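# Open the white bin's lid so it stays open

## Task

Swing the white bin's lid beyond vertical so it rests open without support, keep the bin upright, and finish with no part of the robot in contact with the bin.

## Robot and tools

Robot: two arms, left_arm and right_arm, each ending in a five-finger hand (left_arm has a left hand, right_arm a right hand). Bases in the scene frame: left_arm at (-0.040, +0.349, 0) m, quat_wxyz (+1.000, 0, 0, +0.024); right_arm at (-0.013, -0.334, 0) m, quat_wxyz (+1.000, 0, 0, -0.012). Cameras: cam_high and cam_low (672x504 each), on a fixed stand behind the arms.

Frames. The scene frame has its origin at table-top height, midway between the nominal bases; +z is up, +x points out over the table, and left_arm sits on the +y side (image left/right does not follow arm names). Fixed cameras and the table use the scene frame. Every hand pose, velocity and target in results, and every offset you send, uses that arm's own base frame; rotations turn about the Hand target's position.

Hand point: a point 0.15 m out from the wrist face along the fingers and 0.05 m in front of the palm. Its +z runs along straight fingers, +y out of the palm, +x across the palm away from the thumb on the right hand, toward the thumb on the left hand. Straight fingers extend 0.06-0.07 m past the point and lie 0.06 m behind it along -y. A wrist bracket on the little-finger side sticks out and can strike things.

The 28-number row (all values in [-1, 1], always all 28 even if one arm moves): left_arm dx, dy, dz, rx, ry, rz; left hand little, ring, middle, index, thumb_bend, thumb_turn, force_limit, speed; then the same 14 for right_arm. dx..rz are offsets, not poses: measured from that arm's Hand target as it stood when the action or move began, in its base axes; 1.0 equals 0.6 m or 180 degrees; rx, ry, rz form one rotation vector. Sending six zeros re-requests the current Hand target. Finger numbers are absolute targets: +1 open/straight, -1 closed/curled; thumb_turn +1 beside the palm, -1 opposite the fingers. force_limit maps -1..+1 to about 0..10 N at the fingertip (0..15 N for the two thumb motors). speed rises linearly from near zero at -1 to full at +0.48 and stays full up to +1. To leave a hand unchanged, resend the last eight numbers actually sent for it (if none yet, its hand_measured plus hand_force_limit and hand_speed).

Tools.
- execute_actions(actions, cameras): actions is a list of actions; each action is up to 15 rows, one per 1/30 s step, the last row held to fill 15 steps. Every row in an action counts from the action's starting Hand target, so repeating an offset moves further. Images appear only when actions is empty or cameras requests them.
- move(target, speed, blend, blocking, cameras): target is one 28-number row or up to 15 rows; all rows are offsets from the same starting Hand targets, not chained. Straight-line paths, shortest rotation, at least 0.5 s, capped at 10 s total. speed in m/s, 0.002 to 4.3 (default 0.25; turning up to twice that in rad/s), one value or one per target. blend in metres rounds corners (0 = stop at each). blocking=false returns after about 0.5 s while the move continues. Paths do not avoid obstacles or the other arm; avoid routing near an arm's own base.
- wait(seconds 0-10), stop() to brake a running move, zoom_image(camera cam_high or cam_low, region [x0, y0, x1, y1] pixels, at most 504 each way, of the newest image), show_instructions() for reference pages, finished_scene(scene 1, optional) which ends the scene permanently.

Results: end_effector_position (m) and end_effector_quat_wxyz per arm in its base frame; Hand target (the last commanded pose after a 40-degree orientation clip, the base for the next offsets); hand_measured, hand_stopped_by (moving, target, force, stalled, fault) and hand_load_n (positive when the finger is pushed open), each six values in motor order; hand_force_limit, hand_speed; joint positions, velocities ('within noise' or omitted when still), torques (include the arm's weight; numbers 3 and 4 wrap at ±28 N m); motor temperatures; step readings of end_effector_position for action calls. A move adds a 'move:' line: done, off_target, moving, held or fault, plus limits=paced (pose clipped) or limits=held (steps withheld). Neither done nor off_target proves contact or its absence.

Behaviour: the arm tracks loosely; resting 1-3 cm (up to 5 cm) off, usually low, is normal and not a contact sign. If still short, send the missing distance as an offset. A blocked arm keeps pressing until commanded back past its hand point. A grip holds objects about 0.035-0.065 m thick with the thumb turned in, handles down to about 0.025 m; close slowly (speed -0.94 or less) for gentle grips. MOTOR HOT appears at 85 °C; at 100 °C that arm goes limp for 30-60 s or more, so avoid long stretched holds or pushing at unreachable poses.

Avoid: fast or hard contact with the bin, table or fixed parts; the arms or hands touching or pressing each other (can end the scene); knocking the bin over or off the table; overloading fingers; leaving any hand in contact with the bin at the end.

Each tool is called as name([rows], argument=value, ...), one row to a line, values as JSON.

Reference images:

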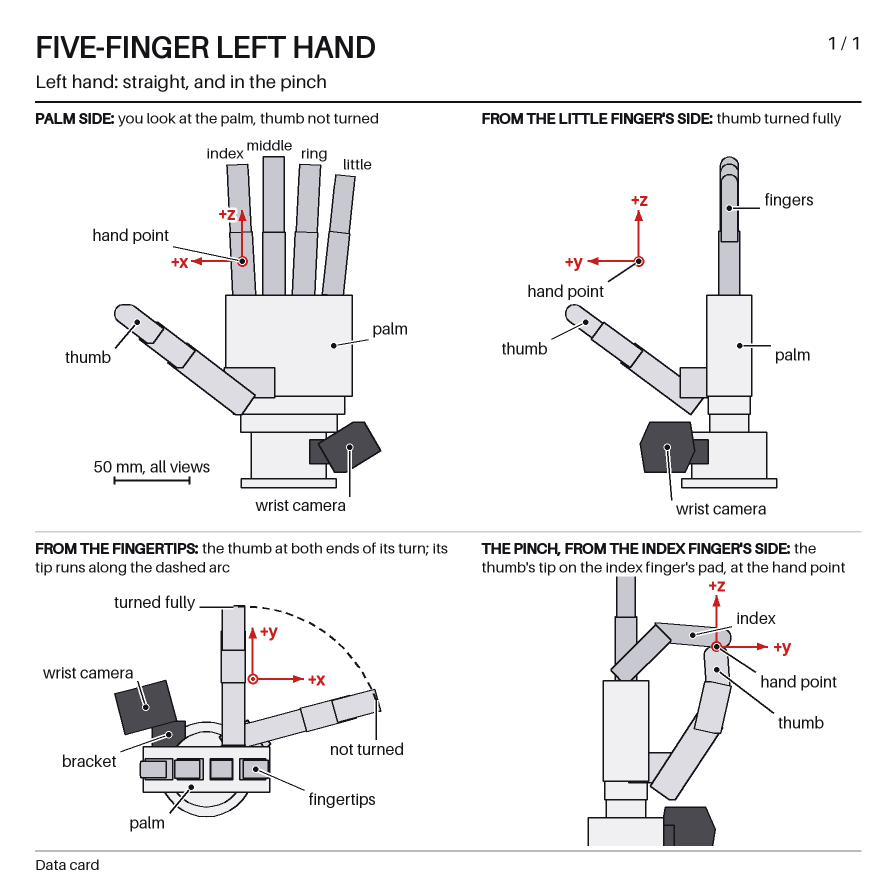

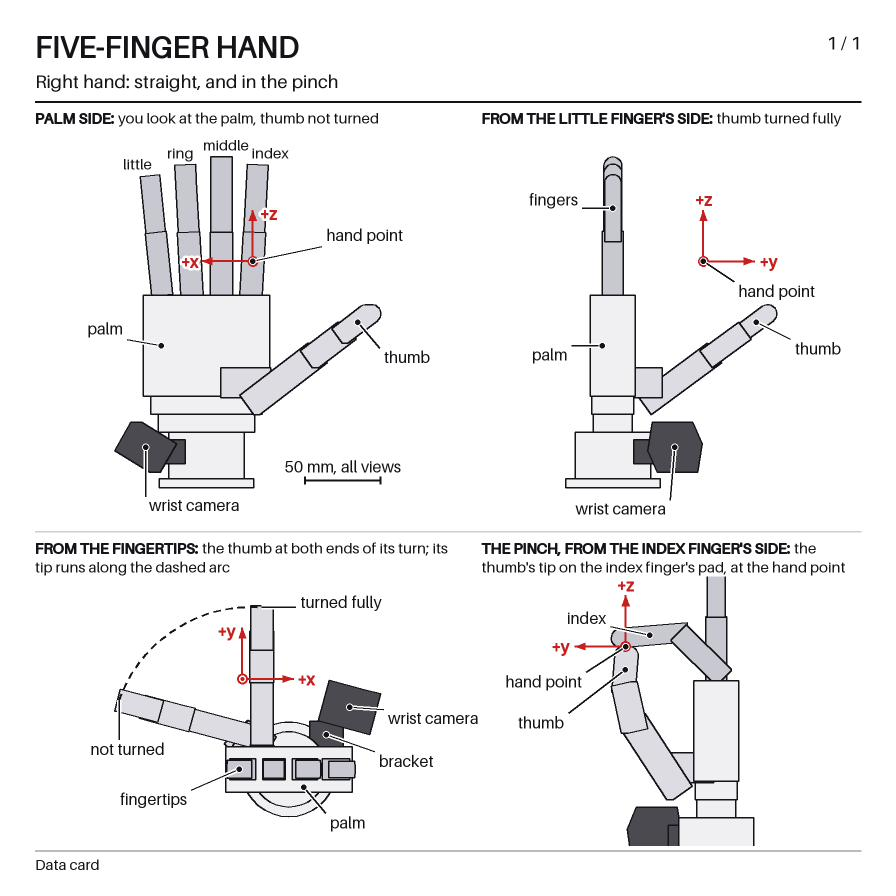

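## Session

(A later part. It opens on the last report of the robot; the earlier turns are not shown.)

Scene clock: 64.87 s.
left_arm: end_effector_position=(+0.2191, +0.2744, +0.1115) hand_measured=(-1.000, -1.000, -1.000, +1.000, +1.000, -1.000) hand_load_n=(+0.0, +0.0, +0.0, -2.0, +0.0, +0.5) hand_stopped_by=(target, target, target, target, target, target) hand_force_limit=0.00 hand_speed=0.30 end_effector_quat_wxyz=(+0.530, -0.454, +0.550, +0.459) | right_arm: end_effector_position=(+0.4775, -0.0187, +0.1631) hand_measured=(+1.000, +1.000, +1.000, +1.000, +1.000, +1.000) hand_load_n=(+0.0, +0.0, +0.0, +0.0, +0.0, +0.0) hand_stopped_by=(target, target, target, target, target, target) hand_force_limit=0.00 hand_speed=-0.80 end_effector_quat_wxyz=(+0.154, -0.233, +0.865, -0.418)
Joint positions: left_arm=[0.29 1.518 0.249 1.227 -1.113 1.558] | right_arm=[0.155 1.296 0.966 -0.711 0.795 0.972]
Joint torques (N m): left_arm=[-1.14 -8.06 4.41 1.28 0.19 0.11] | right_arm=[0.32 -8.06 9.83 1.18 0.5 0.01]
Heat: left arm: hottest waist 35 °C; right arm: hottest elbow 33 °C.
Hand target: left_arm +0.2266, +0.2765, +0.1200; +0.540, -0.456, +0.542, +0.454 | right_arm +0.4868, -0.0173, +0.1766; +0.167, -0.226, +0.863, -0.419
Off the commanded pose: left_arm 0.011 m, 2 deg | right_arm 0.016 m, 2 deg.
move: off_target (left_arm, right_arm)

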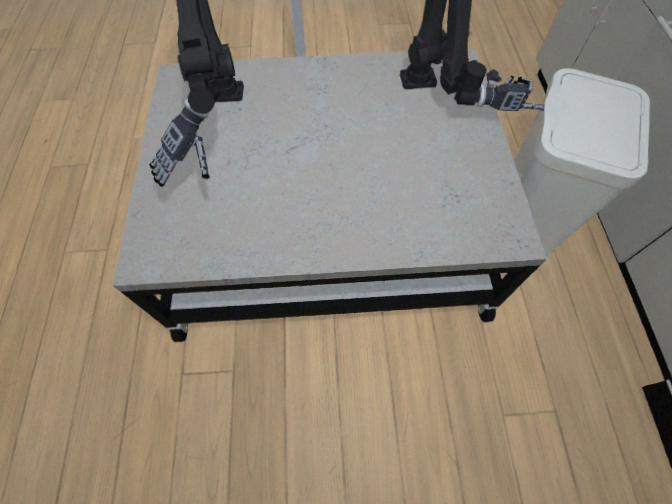

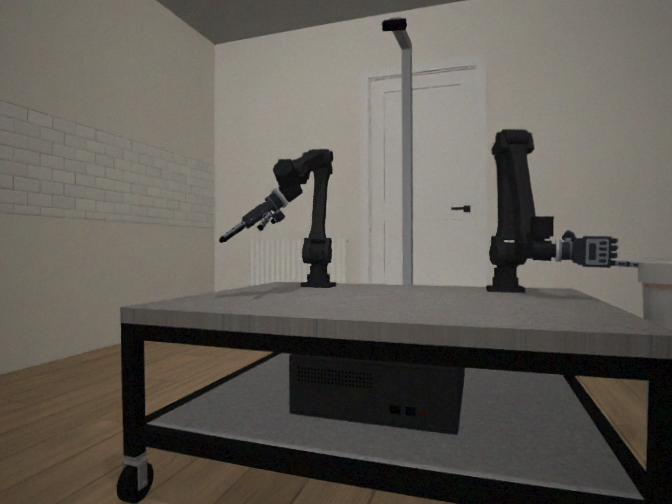

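move(target=[0,0,0.02,0,0,0,-1,-1,-1,1,1,-1,0,0.3,0,0,0,0,0,0,1,1,1,1,1,1,0,-0.8], speed=0.05, cameras=["cam_high","cam_low"])

zoom_image(camera="cam_high", region=[510, 70, 590, 140])

zoom_image(camera="cam_low", region=[552, 225, 672, 315])

Scene clock: 65.97 s.
left_arm: end_effector_position=(+0.2179, +0.2739, +0.1217) hand_measured=(-1.000, -1.000, -1.000, +1.000, +1.000, -1.000) hand_load_n=(+0.0, +0.0, +0.0, +0.0, +0.0, +0.5) hand_stopped_by=(target, target, target, target, target, target) hand_force_limit=0.00 hand_speed=0.30 end_effector_quat_wxyz=(+0.529, -0.453, +0.552, +0.459) | right_arm: end_effector_position=(+0.4775, -0.0187, +0.1631) hand_measured=(+1.000, +1.000, +1.000, +1.000, +1.000, +1.000) hand_load_n=(+0.0, +0.5, +0.0, +0.0, +0.0, +0.0) hand_stopped_by=(target, target, target, target, target, target) hand_force_limit=0.00 hand_speed=-0.80 end_effector_quat_wxyz=(+0.154, -0.233, +0.865, -0.418)
Joint positions: left_arm=[0.29 1.451 0.249 1.156 -1.111 1.558] | right_arm=[0.155 1.296 0.966 -0.711 0.795 0.972]
Joint torques (N m): left_arm=[-1.38 -7.77 5.3 1.18 0.12 0.13] | right_arm=[0.32 -8.06 9.81 1.18 0.5 0.02]
Heat: left arm: hottest waist 35 °C; right arm: hottest elbow 33 °C.
Hand target: left_arm +0.2267, +0.2765, +0.1320; +0.540, -0.456, +0.542, +0.454 | right_arm +0.4868, -0.0173, +0.1766; +0.167, -0.226, +0.863, -0.419
Off the commanded pose: left_arm 0.014 m, 2 deg | right_arm 0.016 m, 2 deg.
move: off_target (left_arm, right_arm)

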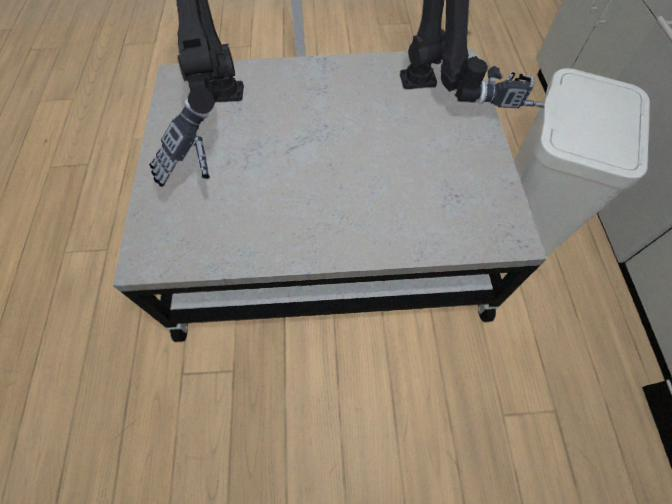

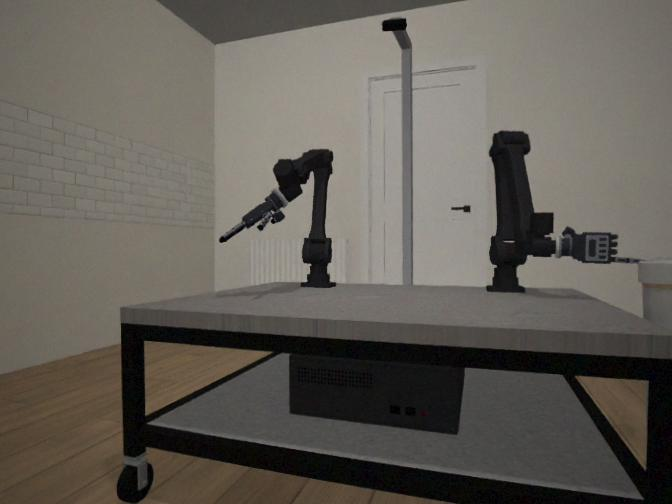

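Scaled by 6.300 from the camera's 672x504 image, which has a finer 960x720 frame.

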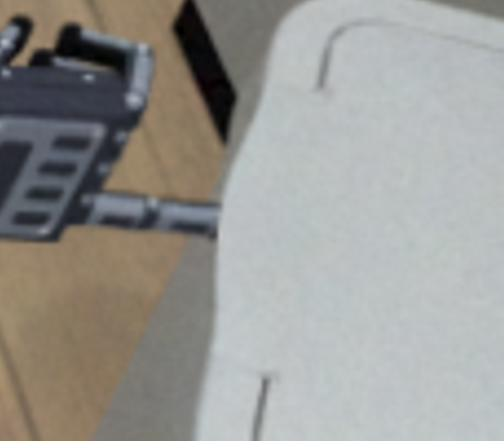

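Scaled by 4.200 from the camera's 672x504 image, which has a finer 960x720 frame.

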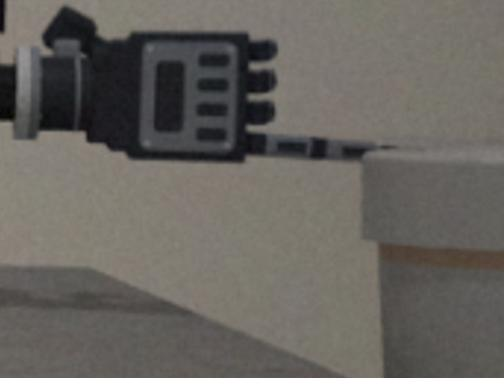

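move([
  [0,0,0.04,0,0,0,-1,-1,-1,1,1,-1,0,0.3,0,0,0,0,0,0,1,1,1,1,1,1,0,-0.8],
  [0.018,0.034,0.05,0,0,0,-1,-1,-1,1,1,-1,0,0.3,0,0,0,0,0,0,1,1,1,1,1,1,0,-0.8],
], speed=[0.05,0.06], blend=[0.005,0], cameras=["cam_high","cam_low"])

zoom_image(camera="cam_high", region=[510, 50, 670, 190])

zoom_image(camera="cam_low", region=[552, 225, 672, 315])

Scene clock: 67.50 s.
left_arm: end_effector_position=(+0.2228, +0.2862, +0.1456) hand_measured=(-1.000, -1.000, -1.000, +1.000, +1.000, -1.000) hand_load_n=(+0.0, +0.0, +0.0, -0.5, +0.0, +0.0) hand_stopped_by=(target, target, target, target, target, target) hand_force_limit=0.00 hand_speed=0.30 end_effector_quat_wxyz=(+0.527, -0.448, +0.560, +0.456) | right_arm: end_effector_position=(+0.4775, -0.0187, +0.1631) hand_measured=(+1.000, +1.000, +1.000, +1.000, +1.000, +1.000) hand_load_n=(+0.0, +0.0, +0.0, +0.0, +0.0, +0.0) hand_stopped_by=(target, target, target, target, target, target) hand_force_limit=0.00 hand_speed=-0.80 end_effector_quat_wxyz=(+0.154, -0.233, +0.865, -0.418)
Joint positions: left_arm=[0.332 1.326 0.282 0.986 -1.056 1.558] | right_arm=[0.155 1.296 0.966 -0.711 0.795 0.972]
Joint torques (N m): left_arm=[0.09 -5.77 8.65 1.36 0.18 0.13] | right_arm=[0.32 -8.06 9.81 1.18 0.5 0.02]
Heat: left arm: hottest waist 35 °C; right arm: hottest elbow 33 °C.
Hand target: left_arm +0.2373, +0.2969, +0.1620; +0.540, -0.456, +0.542, +0.454 | right_arm +0.4868, -0.0173, +0.1766; +0.167, -0.226, +0.863, -0.419
Off the commanded pose: left_arm 0.024 m, 3 deg | right_arm 0.016 m, 2 deg.
move: off_target (left_arm, right_arm)

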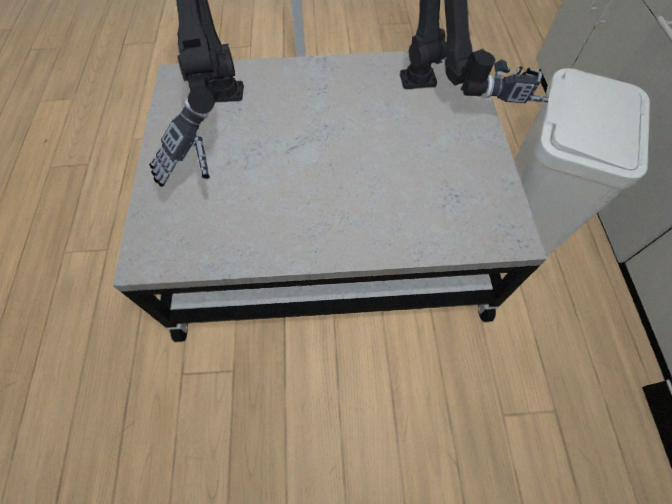

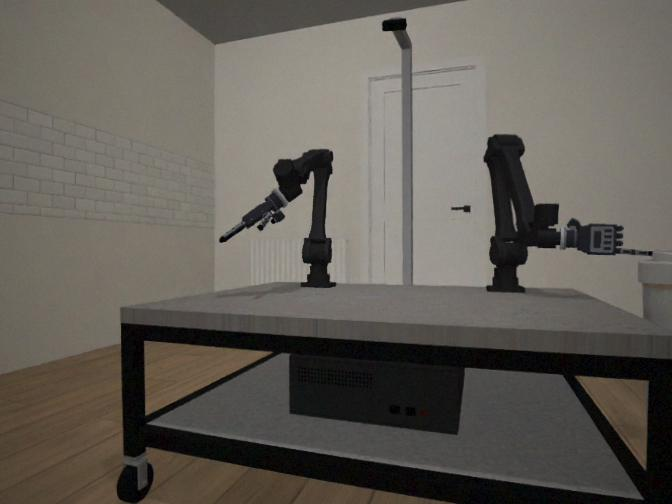

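Scaled by 3.150 from the camera's 672x504 image, which has a finer 960x720 frame.

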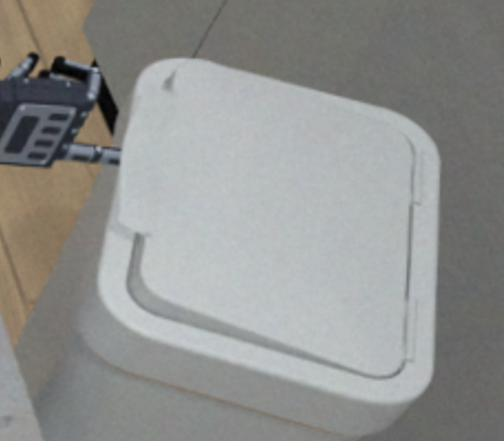

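Scaled by 4.200 from the camera's 672x504 image, which has a finer 960x720 frame.

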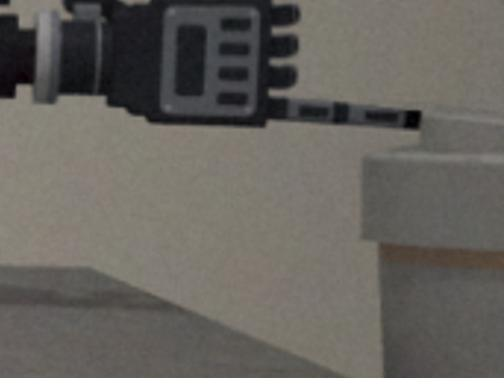

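move([
  [0.015,0.028,0.045,0,0,0,-1,-1,-1,1,1,-1,0,0.3,0,0,0,0,0,0,1,1,1,1,1,1,0,-0.8],
  [0.0425,0.081,0.143,0,0,0,-1,-1,-1,1,1,-1,0,0.3,0,0,0,0,0,0,1,1,1,1,1,1,0,-0.8],
], speed=[0.08,0.08], blend=[0.01,0], cameras=["cam_high","cam_low"])

zoom_image(camera="cam_high", region=[510, 30, 670, 190])

zoom_image(camera="cam_low", region=[552, 205, 672, 315])

Scene clock: 69.67 s.
left_arm: end_effector_position=(+0.2483, +0.3309, +0.2124) hand_measured=(-1.000, -1.000, -1.000, +1.000, +1.000, -1.000) hand_load_n=(+0.0, +0.0, +0.0, -2.0, +0.0, +0.0) hand_stopped_by=(target, target, target, target, target, target) hand_force_limit=0.00 hand_speed=0.30 end_effector_quat_wxyz=(+0.515, -0.448, +0.570, +0.458) | right_arm: end_effector_position=(+0.4775, -0.0187, +0.1631) hand_measured=(+1.000, +1.000, +1.000, +1.000, +1.000, +1.000) hand_load_n=(+0.0, +0.0, +0.0, +0.0, +0.0, +0.0) hand_stopped_by=(target, target, target, target, target, target) hand_force_limit=0.00 hand_speed=-0.80 end_effector_quat_wxyz=(+0.154, -0.233, +0.865, -0.418)
Joint positions: left_arm=[0.444 1.186 0.47 0.629 -0.947 1.56] | right_arm=[0.155 1.296 0.966 -0.711 0.795 0.972]
Joint torques (N m): left_arm=[0.38 -7.24 12.03 1.43 0.41 0.15] | right_arm=[0.38 -8.06 9.81 1.18 0.5 0.02]
Heat: left arm: hottest waist 35 °C; right arm: hottest elbow 33 °C.
Hand target: left_arm +0.2629, +0.3455, +0.2477; +0.540, -0.456, +0.542, +0.454 | right_arm +0.4868, -0.0173, +0.1766; +0.167, -0.226, +0.863, -0.419
Off the commanded pose: left_arm 0.041 m, 4 deg | right_arm 0.016 m, 2 deg.
move: off_target (left_arm, right_arm)

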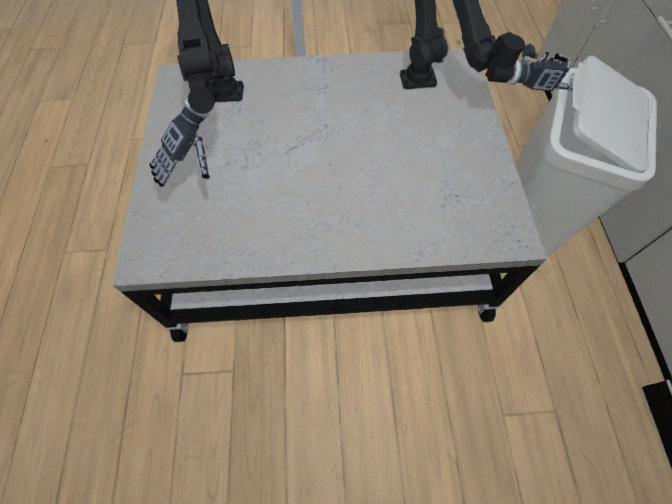

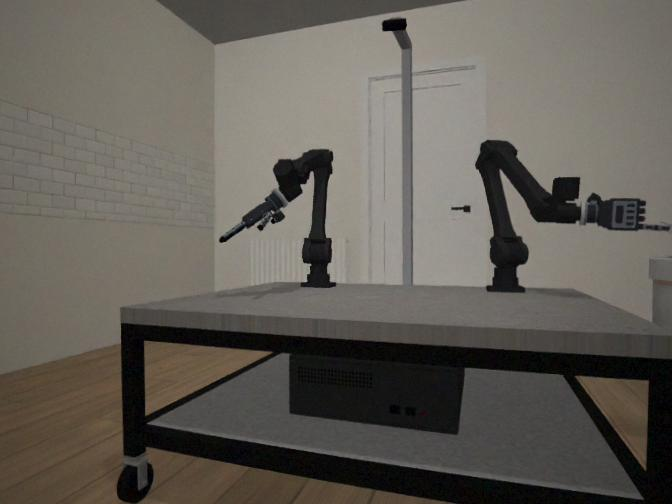

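Scaled by 3.150 from the camera's 672x504 image, which has a finer 960x720 frame.

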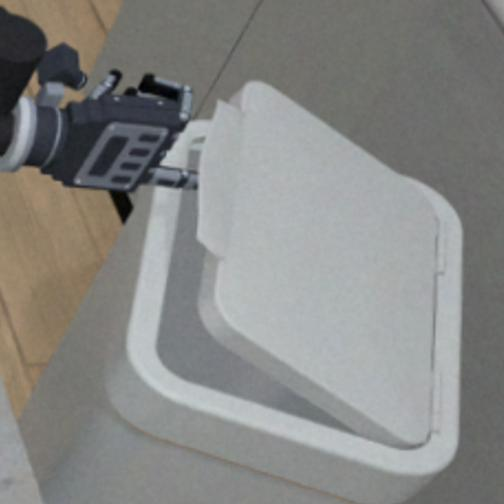

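Scaled by 4.200 from the camera's 672x504 image, which has a finer 960x720 frame.

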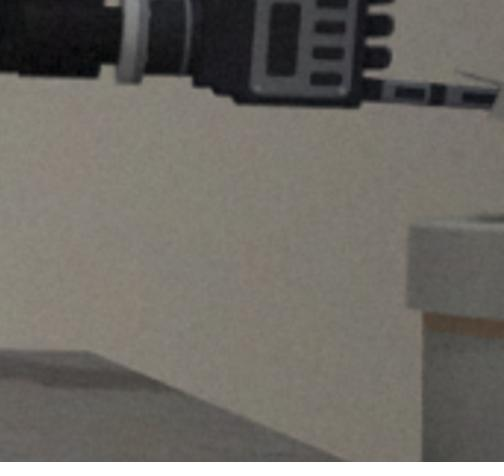

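move(target=[-0.006,-0.012,0.09,0,0,0,-1,-1,-1,1,1,-1,0,0.3,0,0,0,0,0,0,1,1,1,1,1,1,0,-0.8], speed=[0.08], cameras=["cam_high","cam_low"])

zoom_image(camera="cam_high", region=[510, 30, 670, 190])

zoom_image(camera="cam_low", region=[552, 205, 672, 315])

Scene clock: 71.37 s.
left_arm: end_effector_position=(+0.2472, +0.3307, +0.2669) hand_measured=(-1.000, -1.000, -1.000, +1.000, +1.000, -1.000) hand_load_n=(+0.0, +0.0, +0.0, -1.0, +0.0, +0.0) hand_stopped_by=(target, target, target, target, target, target) hand_force_limit=0.00 hand_speed=0.30 end_effector_quat_wxyz=(+0.517, -0.450, +0.566, +0.458) | right_arm: end_effector_position=(+0.4775, -0.0187, +0.1631) hand_measured=(+1.000, +1.000, +1.000, +1.000, +1.000, +1.000) hand_load_n=(+0.0, +0.0, +0.0, +0.0, +0.0, +0.0) hand_stopped_by=(target, target, target, target, target, target) hand_force_limit=0.00 hand_speed=-0.80 end_effector_quat_wxyz=(+0.154, -0.233, +0.865, -0.418)
Joint positions: left_arm=[0.444 1.059 0.554 0.427 -0.952 1.56] | right_arm=[0.155 1.296 0.966 -0.711 0.795 0.972]
Joint torques (N m): left_arm=[-1.03 -6.12 12.72 1.32 -0.03 0.12] | right_arm=[0.32 -8.06 9.83 1.18 0.5 0.02]
Heat: left arm: hottest waist 35 °C; right arm: hottest elbow 33 °C.
Hand target: left_arm +0.2593, +0.3383, +0.3019; +0.540, -0.456, +0.542, +0.454 | right_arm +0.4868, -0.0173, +0.1766; +0.167, -0.226, +0.863, -0.419
Off the commanded pose: left_arm 0.038 m, 4 deg | right_arm 0.016 m, 2 deg.
move: off_target (left_arm, right_arm)

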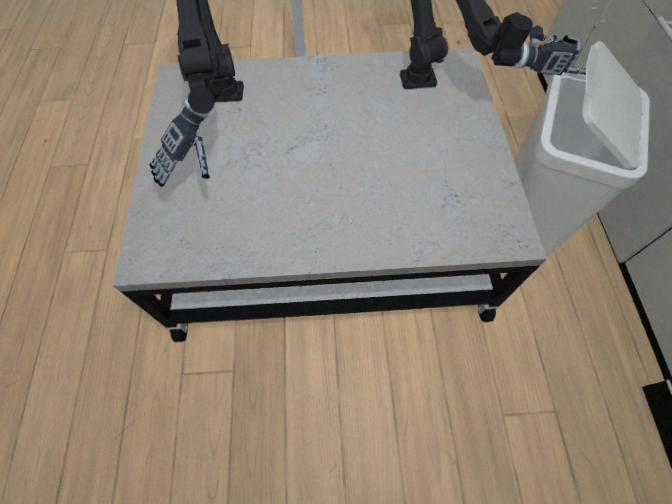

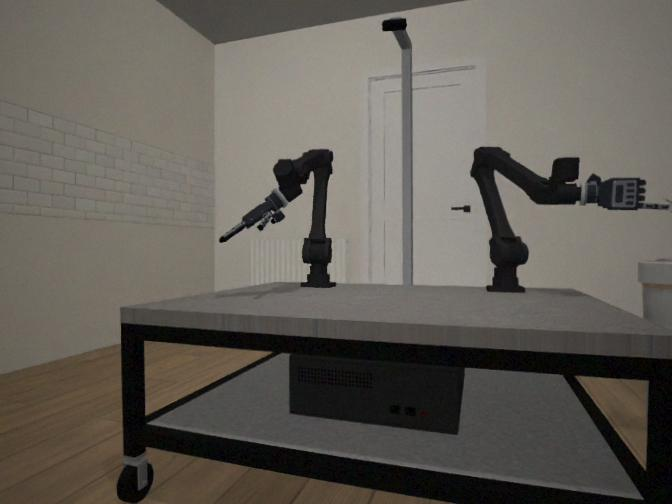

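Scaled by 3.150 from the camera's 672x504 image, which has a finer 960x720 frame.

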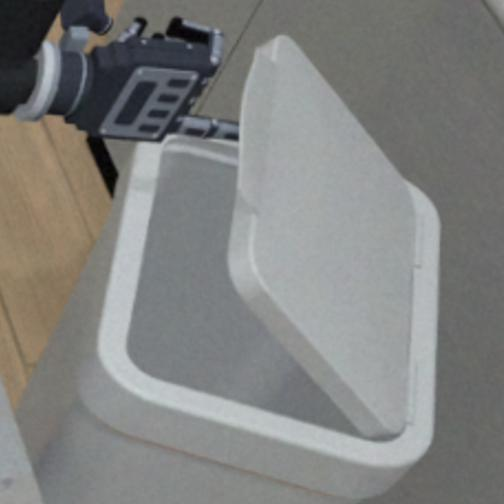

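Scaled by 4.200 from the camera's 672x504 image, which has a finer 960x720 frame.

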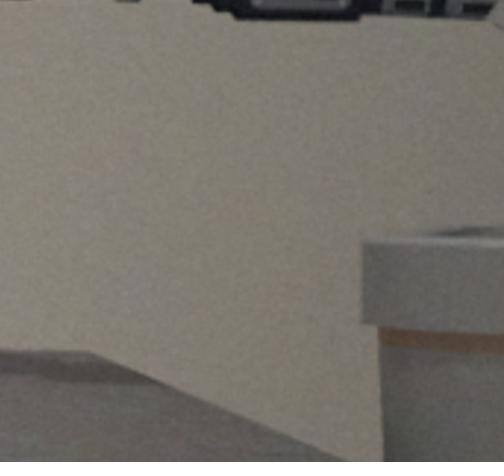

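move([
  [0.0347,0.0665,0.0817,0,0,0,-1,-1,-1,1,1,-1,0,0.3,0,0,0,0,0,0,1,1,1,1,1,1,0,-0.8],
  [0.0783,0.1499,0.1417,0,0,0,-1,-1,-1,1,1,-1,0,0.3,0,0,0,0,0,0,1,1,1,1,1,1,0,-0.8],
], speed=[0.08,0.08], blend=[0.02,0], cameras=["cam_high","cam_low"])

zoom_image(camera="cam_high", region=[510, 20, 670, 180])

zoom_image(camera="cam_low", region=[552, 175, 672, 305])

Scene clock: 73.87 s.
left_arm: end_effector_position=(+0.3004, +0.4174, +0.3622) hand_measured=(-1.000, -1.000, -1.000, +1.000, +1.000, -1.000) hand_load_n=(+0.0, +0.0, +0.0, -1.5, +0.0, +0.5) hand_stopped_by=(target, target, target, target, target, target) hand_force_limit=0.00 hand_speed=0.30 end_effector_quat_wxyz=(+0.530, -0.455, +0.554, +0.453) | right_arm: end_effector_position=(+0.4775, -0.0187, +0.1631) hand_measured=(+1.000, +1.000, +1.000, +1.000, +1.000, +1.000) hand_load_n=(+0.0, +0.0, +0.0, +0.0, +0.0, -0.5) hand_stopped_by=(target, target, target, target, target, target) hand_force_limit=0.00 hand_speed=-0.80 end_effector_quat_wxyz=(+0.154, -0.233, +0.865, -0.418)
Joint positions: left_arm=[0.587 1.209 0.922 0.246 -0.808 1.56] | right_arm=[0.155 1.296 0.966 -0.711 0.795 0.972]
Joint torques (N m): left_arm=[-0.15 -7.59 12.77 1.17 0.39 0.15] | right_arm=[0.32 -8.06 9.83 1.18 0.5 0.02]
Heat: left arm: hottest waist 34 °C; right arm: hottest elbow 33 °C.
Hand target: left_arm +0.3062, +0.4282, +0.3870; +0.540, -0.456, +0.542, +0.454 | right_arm +0.4868, -0.0173, +0.1766; +0.167, -0.226, +0.863, -0.419
Off the commanded pose: left_arm 0.028 m, 2 deg | right_arm 0.016 m, 2 deg.
move: off_target (left_arm, right_arm)

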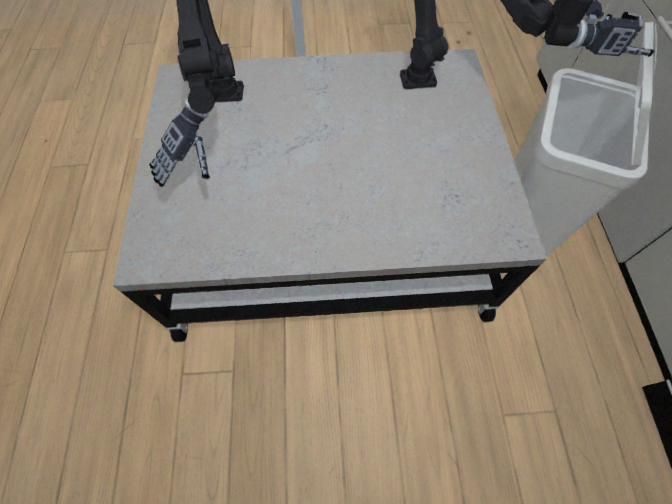

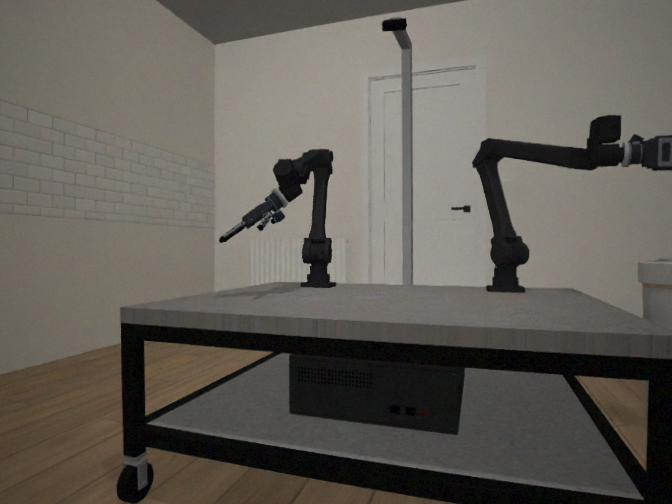

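Scaled by 3.150 from the camera's 672x504 image, which has a finer 960x720 frame.

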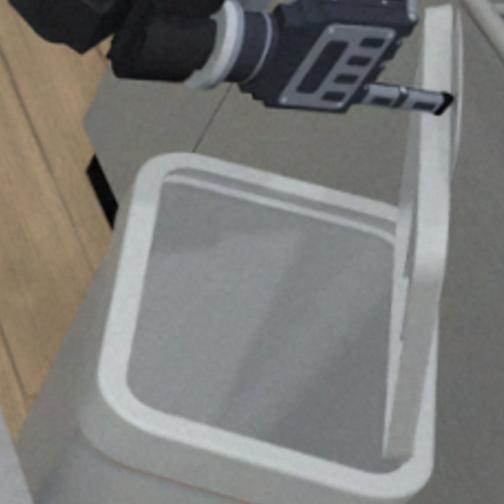

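Scaled by 3.877 from the camera's 672x504 image, which has a finer 960x720 frame.

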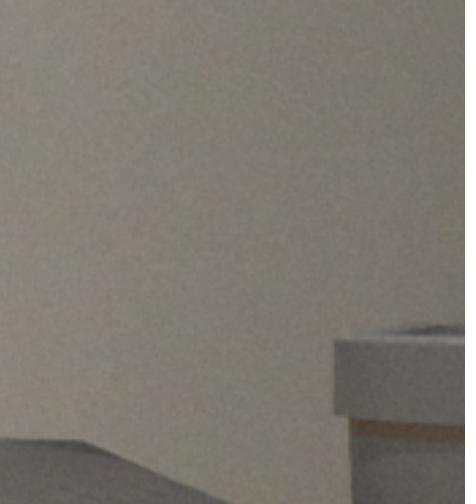

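move(target=[0.0494,0.0945,0.0267,0,0,0,-1,-1,-1,1,1,-1,0,0.3,0,0,0,0,0,0,1,1,1,1,1,1,0,-0.8], speed=0.08, cameras=["cam_high","cam_low"])

zoom_image(camera="cam_high", region=[512, 0, 672, 180])

zoom_image(camera="cam_low", region=[552, 175, 672, 305])

Scene clock: 75.67 s.
left_arm: end_effector_position=(+0.3324, +0.4742, +0.3845) hand_measured=(-1.000, -1.000, -1.000, +1.000, +1.000, -1.000) hand_load_n=(+0.0, +0.0, +0.0, -1.0, +0.0, +0.5) hand_stopped_by=(target, target, target, target, target, target) hand_force_limit=0.00 hand_speed=0.30 end_effector_quat_wxyz=(+0.535, -0.456, +0.549, +0.451) | right_arm: end_effector_position=(+0.4775, -0.0187, +0.1631) hand_measured=(+1.000, +1.000, +1.000, +1.000, +1.000, +1.000) hand_load_n=(+0.0, +0.0, +0.0, +0.0, +0.0, +0.0) hand_stopped_by=(target, target, target, target, target, target) hand_force_limit=0.00 hand_speed=-0.80 end_effector_quat_wxyz=(+0.154, -0.233, +0.865, -0.418)
Joint positions: left_arm=[0.653 1.351 1.102 0.223 -0.74 1.56] | right_arm=[0.155 1.296 0.966 -0.711 0.795 0.972]
Joint torques (N m): left_arm=[-0.15 -9.88 12.29 1.02 0.32 0.14] | right_arm=[0.32 -8 9.83 1.18 0.5 0.02]
Heat: left arm: hottest waist 34 °C; right arm: hottest elbow 33 °C.
Hand target: left_arm +0.3359, +0.4849, +0.4029; +0.540, -0.456, +0.542, +0.454 | right_arm +0.4868, -0.0173, +0.1766; +0.167, -0.226, +0.863, -0.419
Off the commanded pose: left_arm 0.022 m, 1 deg | right_arm 0.016 m, 2 deg.
move: off_target (left_arm, right_arm)

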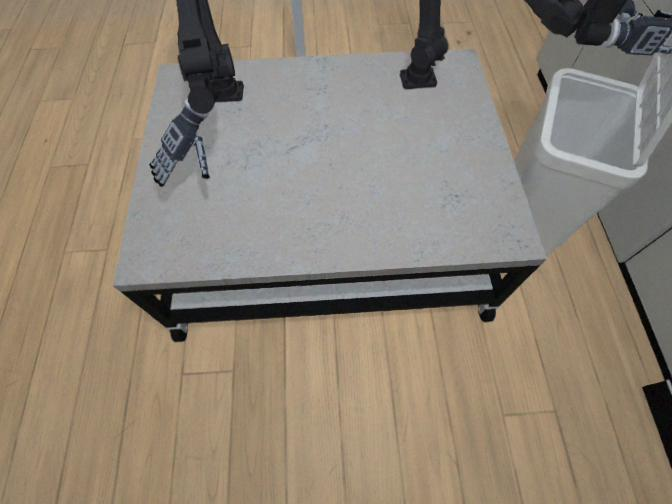

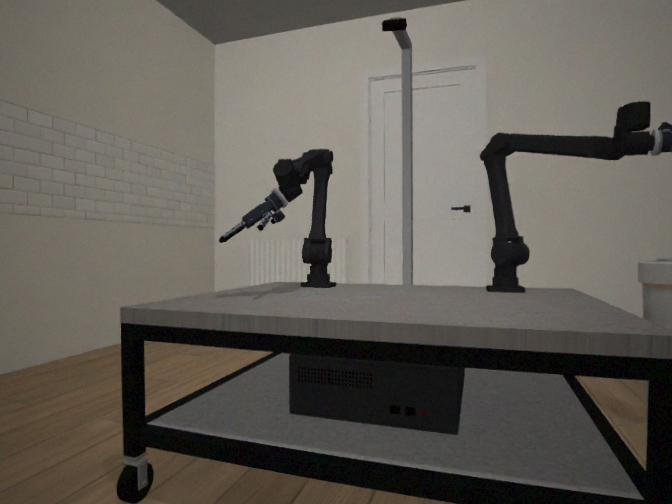

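Scaled by 2.800 from the camera's 672x504 image, which has a finer 960x720 frame.

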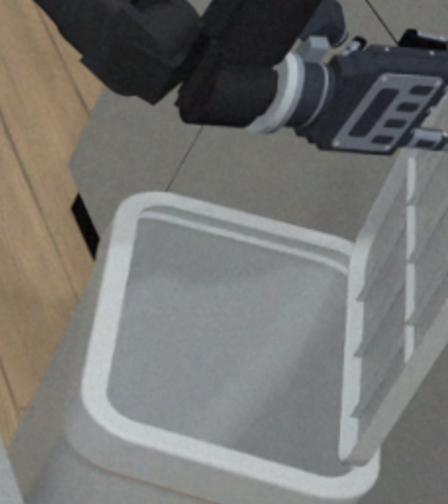

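Scaled by 3.877 from the camera's 672x504 image, which has a finer 960x720 frame.

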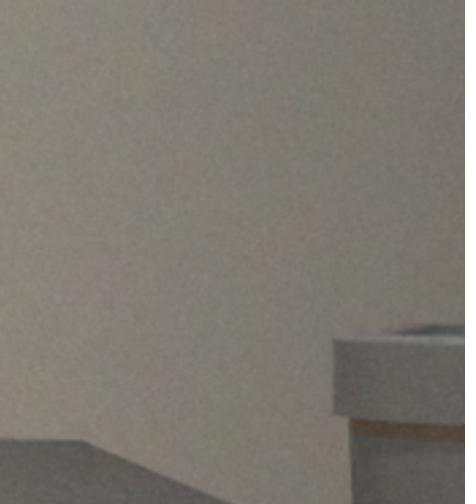

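move(target=[0.036,0.069,0.003,0,0,0,-1,-1,-1,1,1,-1,0,0.3,0,0,0,0,0,0,1,1,1,1,1,1,0,-0.8], speed=0.05, cameras=["cam_high","cam_low"])

zoom_image(camera="cam_high", region=[512, 0, 672, 180])

zoom_image(camera="cam_low", region=[552, 175, 672, 305])

Scene clock: 77.20 s.
left_arm: end_effector_position=(+0.3558, +0.5149, +0.3894) hand_measured=(-1.000, -1.000, -1.000, +1.000, +1.000, -1.000) hand_load_n=(+0.0, +0.0, +0.0, +0.0, +0.0, +0.5) hand_stopped_by=(target, target, target, target, target, target) hand_force_limit=0.00 hand_speed=0.30 end_effector_quat_wxyz=(+0.538, -0.456, +0.548, +0.450) | right_arm: end_effector_position=(+0.4775, -0.0187, +0.1631) hand_measured=(+1.000, +1.000, +1.000, +1.000, +1.000, +1.000) hand_load_n=(+0.0, +0.0, +0.0, +0.0, +0.0, +0.0) hand_stopped_by=(target, target, target, target, target, target) hand_force_limit=0.00 hand_speed=-0.80 end_effector_quat_wxyz=(+0.154, -0.233, +0.865, -0.418)
Joint positions: left_arm=[0.69 1.46 1.223 0.217 -0.699 1.56] | right_arm=[0.155 1.296 0.966 -0.711 0.795 0.972]
Joint torques (N m): left_arm=[-0.03 -11.46 12.16 0.99 0.23 0.15] | right_arm=[0.26 -8.06 9.83 1.18 0.5 0.02]
Heat: left arm: hottest waist 34 °C; right arm: hottest elbow 33 °C.
Hand target: left_arm +0.3577, +0.5263, +0.4045; +0.540, -0.456, +0.542, +0.454 | right_arm +0.4868, -0.0173, +0.1766; +0.167, -0.226, +0.863, -0.419
Off the commanded pose: left_arm 0.019 m, 1 deg | right_arm 0.016 m, 2 deg.
move: off_target (left_arm, right_arm)

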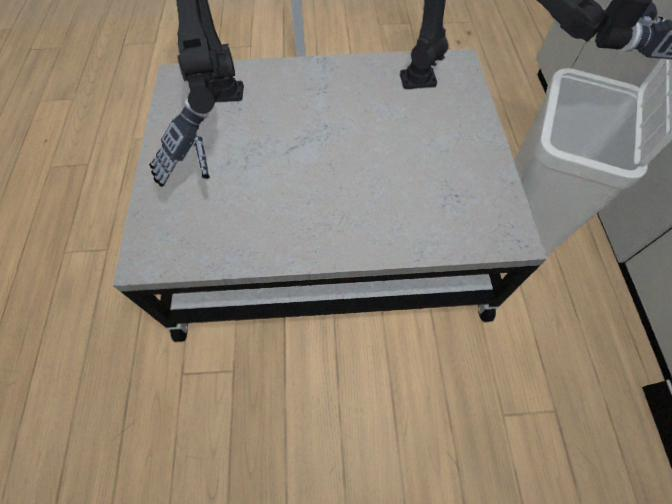

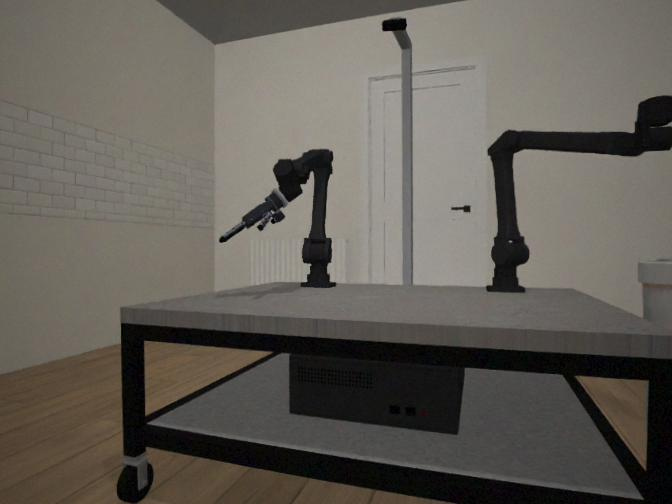

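Scaled by 2.800 from the camera's 672x504 image, which has a finer 960x720 frame.

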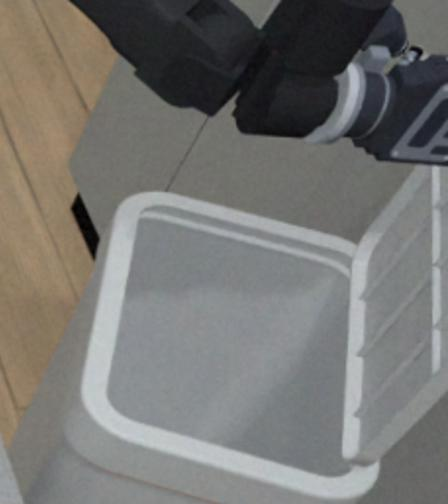

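Scaled by 3.877 from the camera's 672x504 image, which has a finer 960x720 frame.

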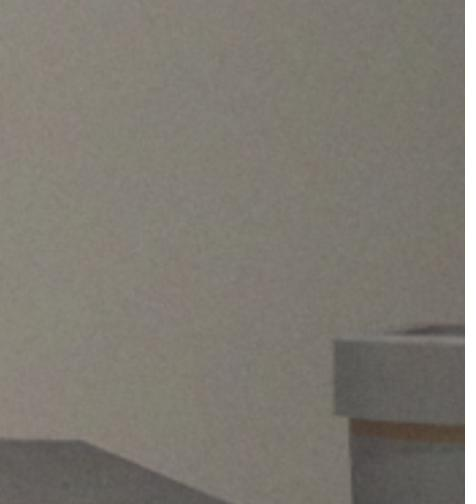

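move(target=[0.036,0.069,-0.005,0,0,0,-1,-1,-1,1,1,-1,0,0.3,0,0,0,0,0,0,1,1,1,1,1,1,0,-0.8], speed=0.05, cameras=["cam_high","cam_low"])

zoom_image(camera="cam_high", region=[512, 0, 672, 180])

zoom_image(camera="cam_low", region=[552, 175, 672, 305])

Scene clock: 78.73 s.
left_arm: end_effector_position=(+0.3781, +0.5567, +0.3887) hand_measured=(-1.000, -1.000, -1.000, +1.000, +1.000, -1.000) hand_load_n=(+0.0, +0.0, +0.0, +0.0, +0.0, +0.5) hand_stopped_by=(target, target, target, target, target, target) hand_force_limit=0.00 hand_speed=0.30 end_effector_quat_wxyz=(+0.540, -0.456, +0.546, +0.450) | right_arm: end_effector_position=(+0.4775, -0.0187, +0.1631) hand_measured=(+1.000, +1.000, +1.000, +1.000, +1.000, +1.000) hand_load_n=(+0.0, +0.0, +0.0, +0.0, +0.0, +0.0) hand_stopped_by=(target, target, target, target, target, target) hand_force_limit=0.00 hand_speed=-0.80 end_effector_quat_wxyz=(+0.154, -0.233, +0.865, -0.418)
Joint positions: left_arm=[0.724 1.572 1.346 0.21 -0.666 1.56] | right_arm=[0.155 1.296 0.966 -0.711 0.795 0.972]
Joint torques (N m): left_arm=[-0.38 -13.16 12.04 0.95 0.18 0.15] | right_arm=[0.32 -8.06 9.81 1.18 0.5 0.02]
Heat: left arm: hottest waist 34 °C; right arm: hottest elbow 33 °C.
Hand target: left_arm +0.3790, +0.5677, +0.4018; +0.540, -0.456, +0.542, +0.454 | right_arm +0.4868, -0.0173, +0.1766; +0.167, -0.226, +0.863, -0.419
Off the commanded pose: left_arm 0.017 m, 1 deg | right_arm 0.016 m, 2 deg.
move: off_target (left_arm, right_arm)

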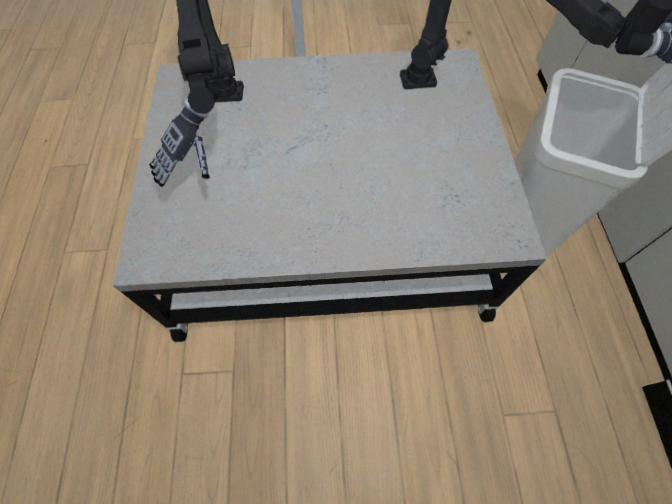

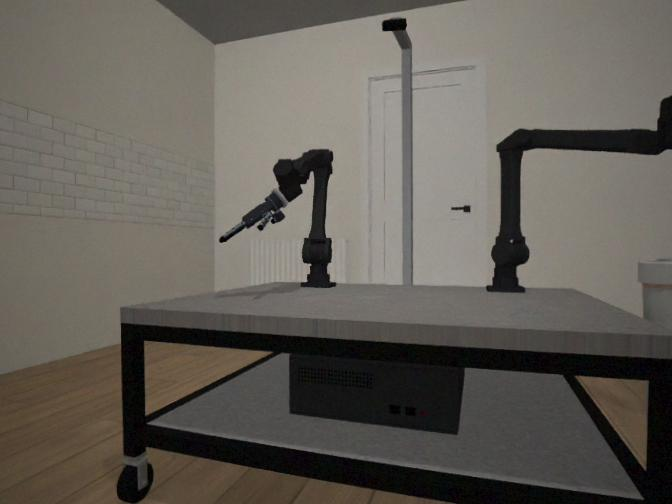

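Scaled by 2.800 from the camera's 672x504 image, which has a finer 960x720 frame.

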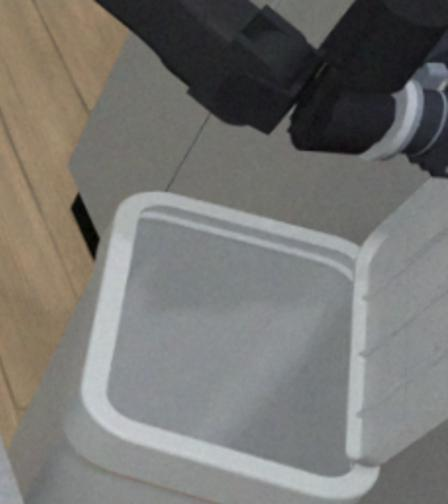

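Scaled by 3.877 from the camera's 672x504 image, which has a finer 960x720 frame.

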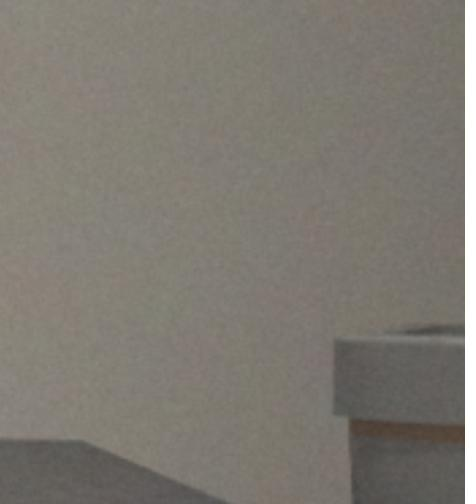

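move([
  [-0.015,-0.03,0.035,0,0,0,-1,-1,-1,1,1,-1,0,0.3,0,0,0,0,0,0,1,1,1,1,1,1,0,-0.8],
  [-0.1,-0.22,0.05,0,0,0,-1,-1,-1,1,1,-1,0,0.3,0,0,0,0,0,0,1,1,1,1,1,1,0,-0.8],
  [-0.1,-0.42,0.05,0,0,0,-1,-1,-1,1,1,-1,0,0.3,0,0,0,0,0,0,1,1,1,1,1,1,0,-0.8],
], speed=[0.06,0.15,0.25], blend=[0.01,0.03,0], cameras=["cam_high","cam_low"])

zoom_image(camera="cam_high", region=[512, 0, 672, 200])

zoom_image(camera="cam_low", region=[552, 175, 672, 305])

Scene clock: 81.30 s.
left_arm: end_effector_position=(+0.3211, +0.3167, +0.4310) hand_measured=(-1.000, -1.000, -1.000, +1.000, +1.000, -1.000) hand_load_n=(+0.0, +0.0, +0.0, +0.0, +0.0, +0.0) hand_stopped_by=(target, target, target, target, target, target) hand_force_limit=0.00 hand_speed=0.30 end_effector_quat_wxyz=(+0.543, -0.457, +0.540, +0.452) | right_arm: end_effector_position=(+0.4775, -0.0187, +0.1631) hand_measured=(+1.000, +1.000, +1.000, +1.000, +1.000, +1.000) hand_load_n=(+0.0, +0.0, -0.5, +0.0, +0.0, +0.0) hand_stopped_by=(target, target, target, target, target, target) hand_force_limit=0.00 hand_speed=-0.80 end_effector_quat_wxyz=(+0.154, -0.233, +0.865, -0.418)
Joint positions: left_arm=[0.322 1.1 1.006 0.091 -1.074 1.56] | right_arm=[0.155 1.296 0.966 -0.711 0.795 0.972]
Joint torques (N m): left_arm=[-2.02 -7.53 8.43 1.02 -0.09 0.09] | right_arm=[0.32 -8.06 9.81 1.18 0.5 0.02]
Heat: left arm: hottest waist 34 °C; right arm: hottest elbow 33 °C.
Hand target: left_arm +0.3191, +0.3157, +0.4317; +0.540, -0.456, +0.542, +0.454 | right_arm +0.4868, -0.0173, +0.1766; +0.167, -0.226, +0.863, -0.419
Off the commanded pose: left_arm 0.002 m, 0 deg | right_arm 0.016 m, 2 deg.
move: off_target (right_arm)

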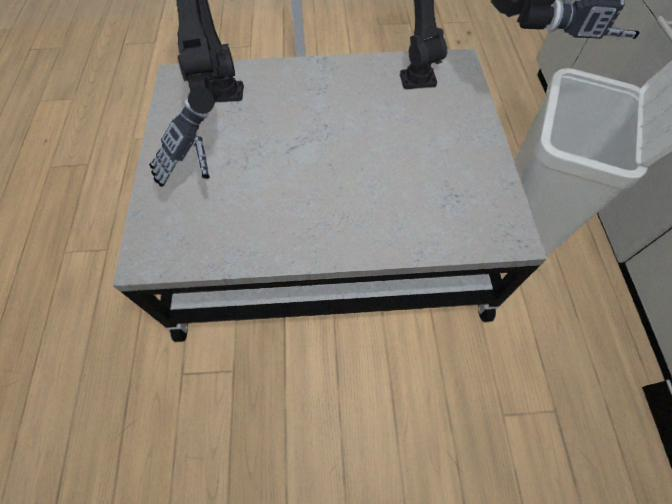

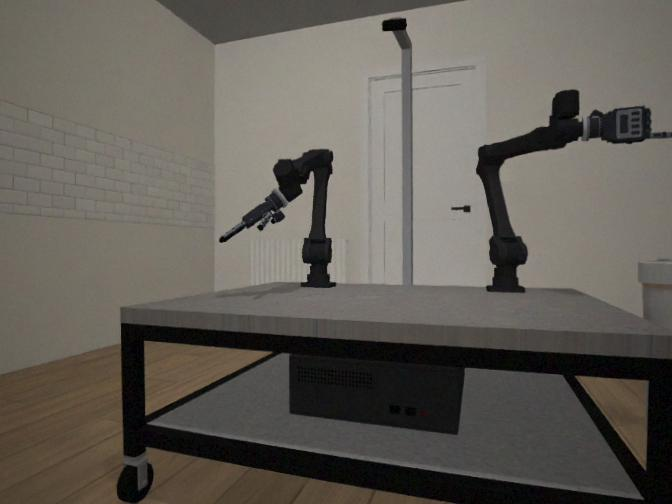

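Scaled by 2.520 from the camera's 672x504 image, which has a finer 960x720 frame.

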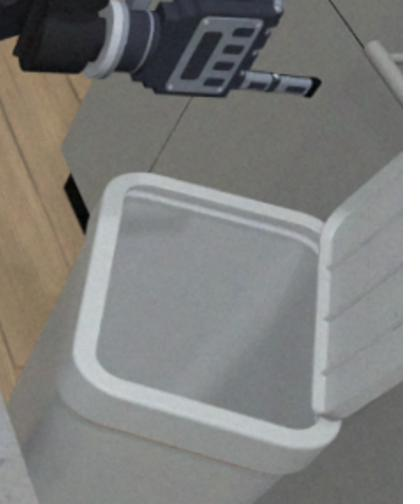

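Scaled by 3.877 from the camera's 672x504 image, which has a finer 960x720 frame.

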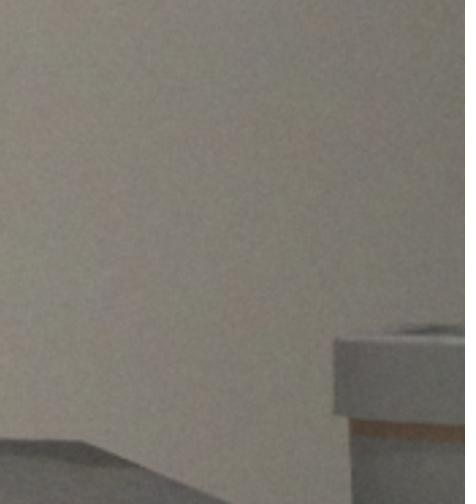

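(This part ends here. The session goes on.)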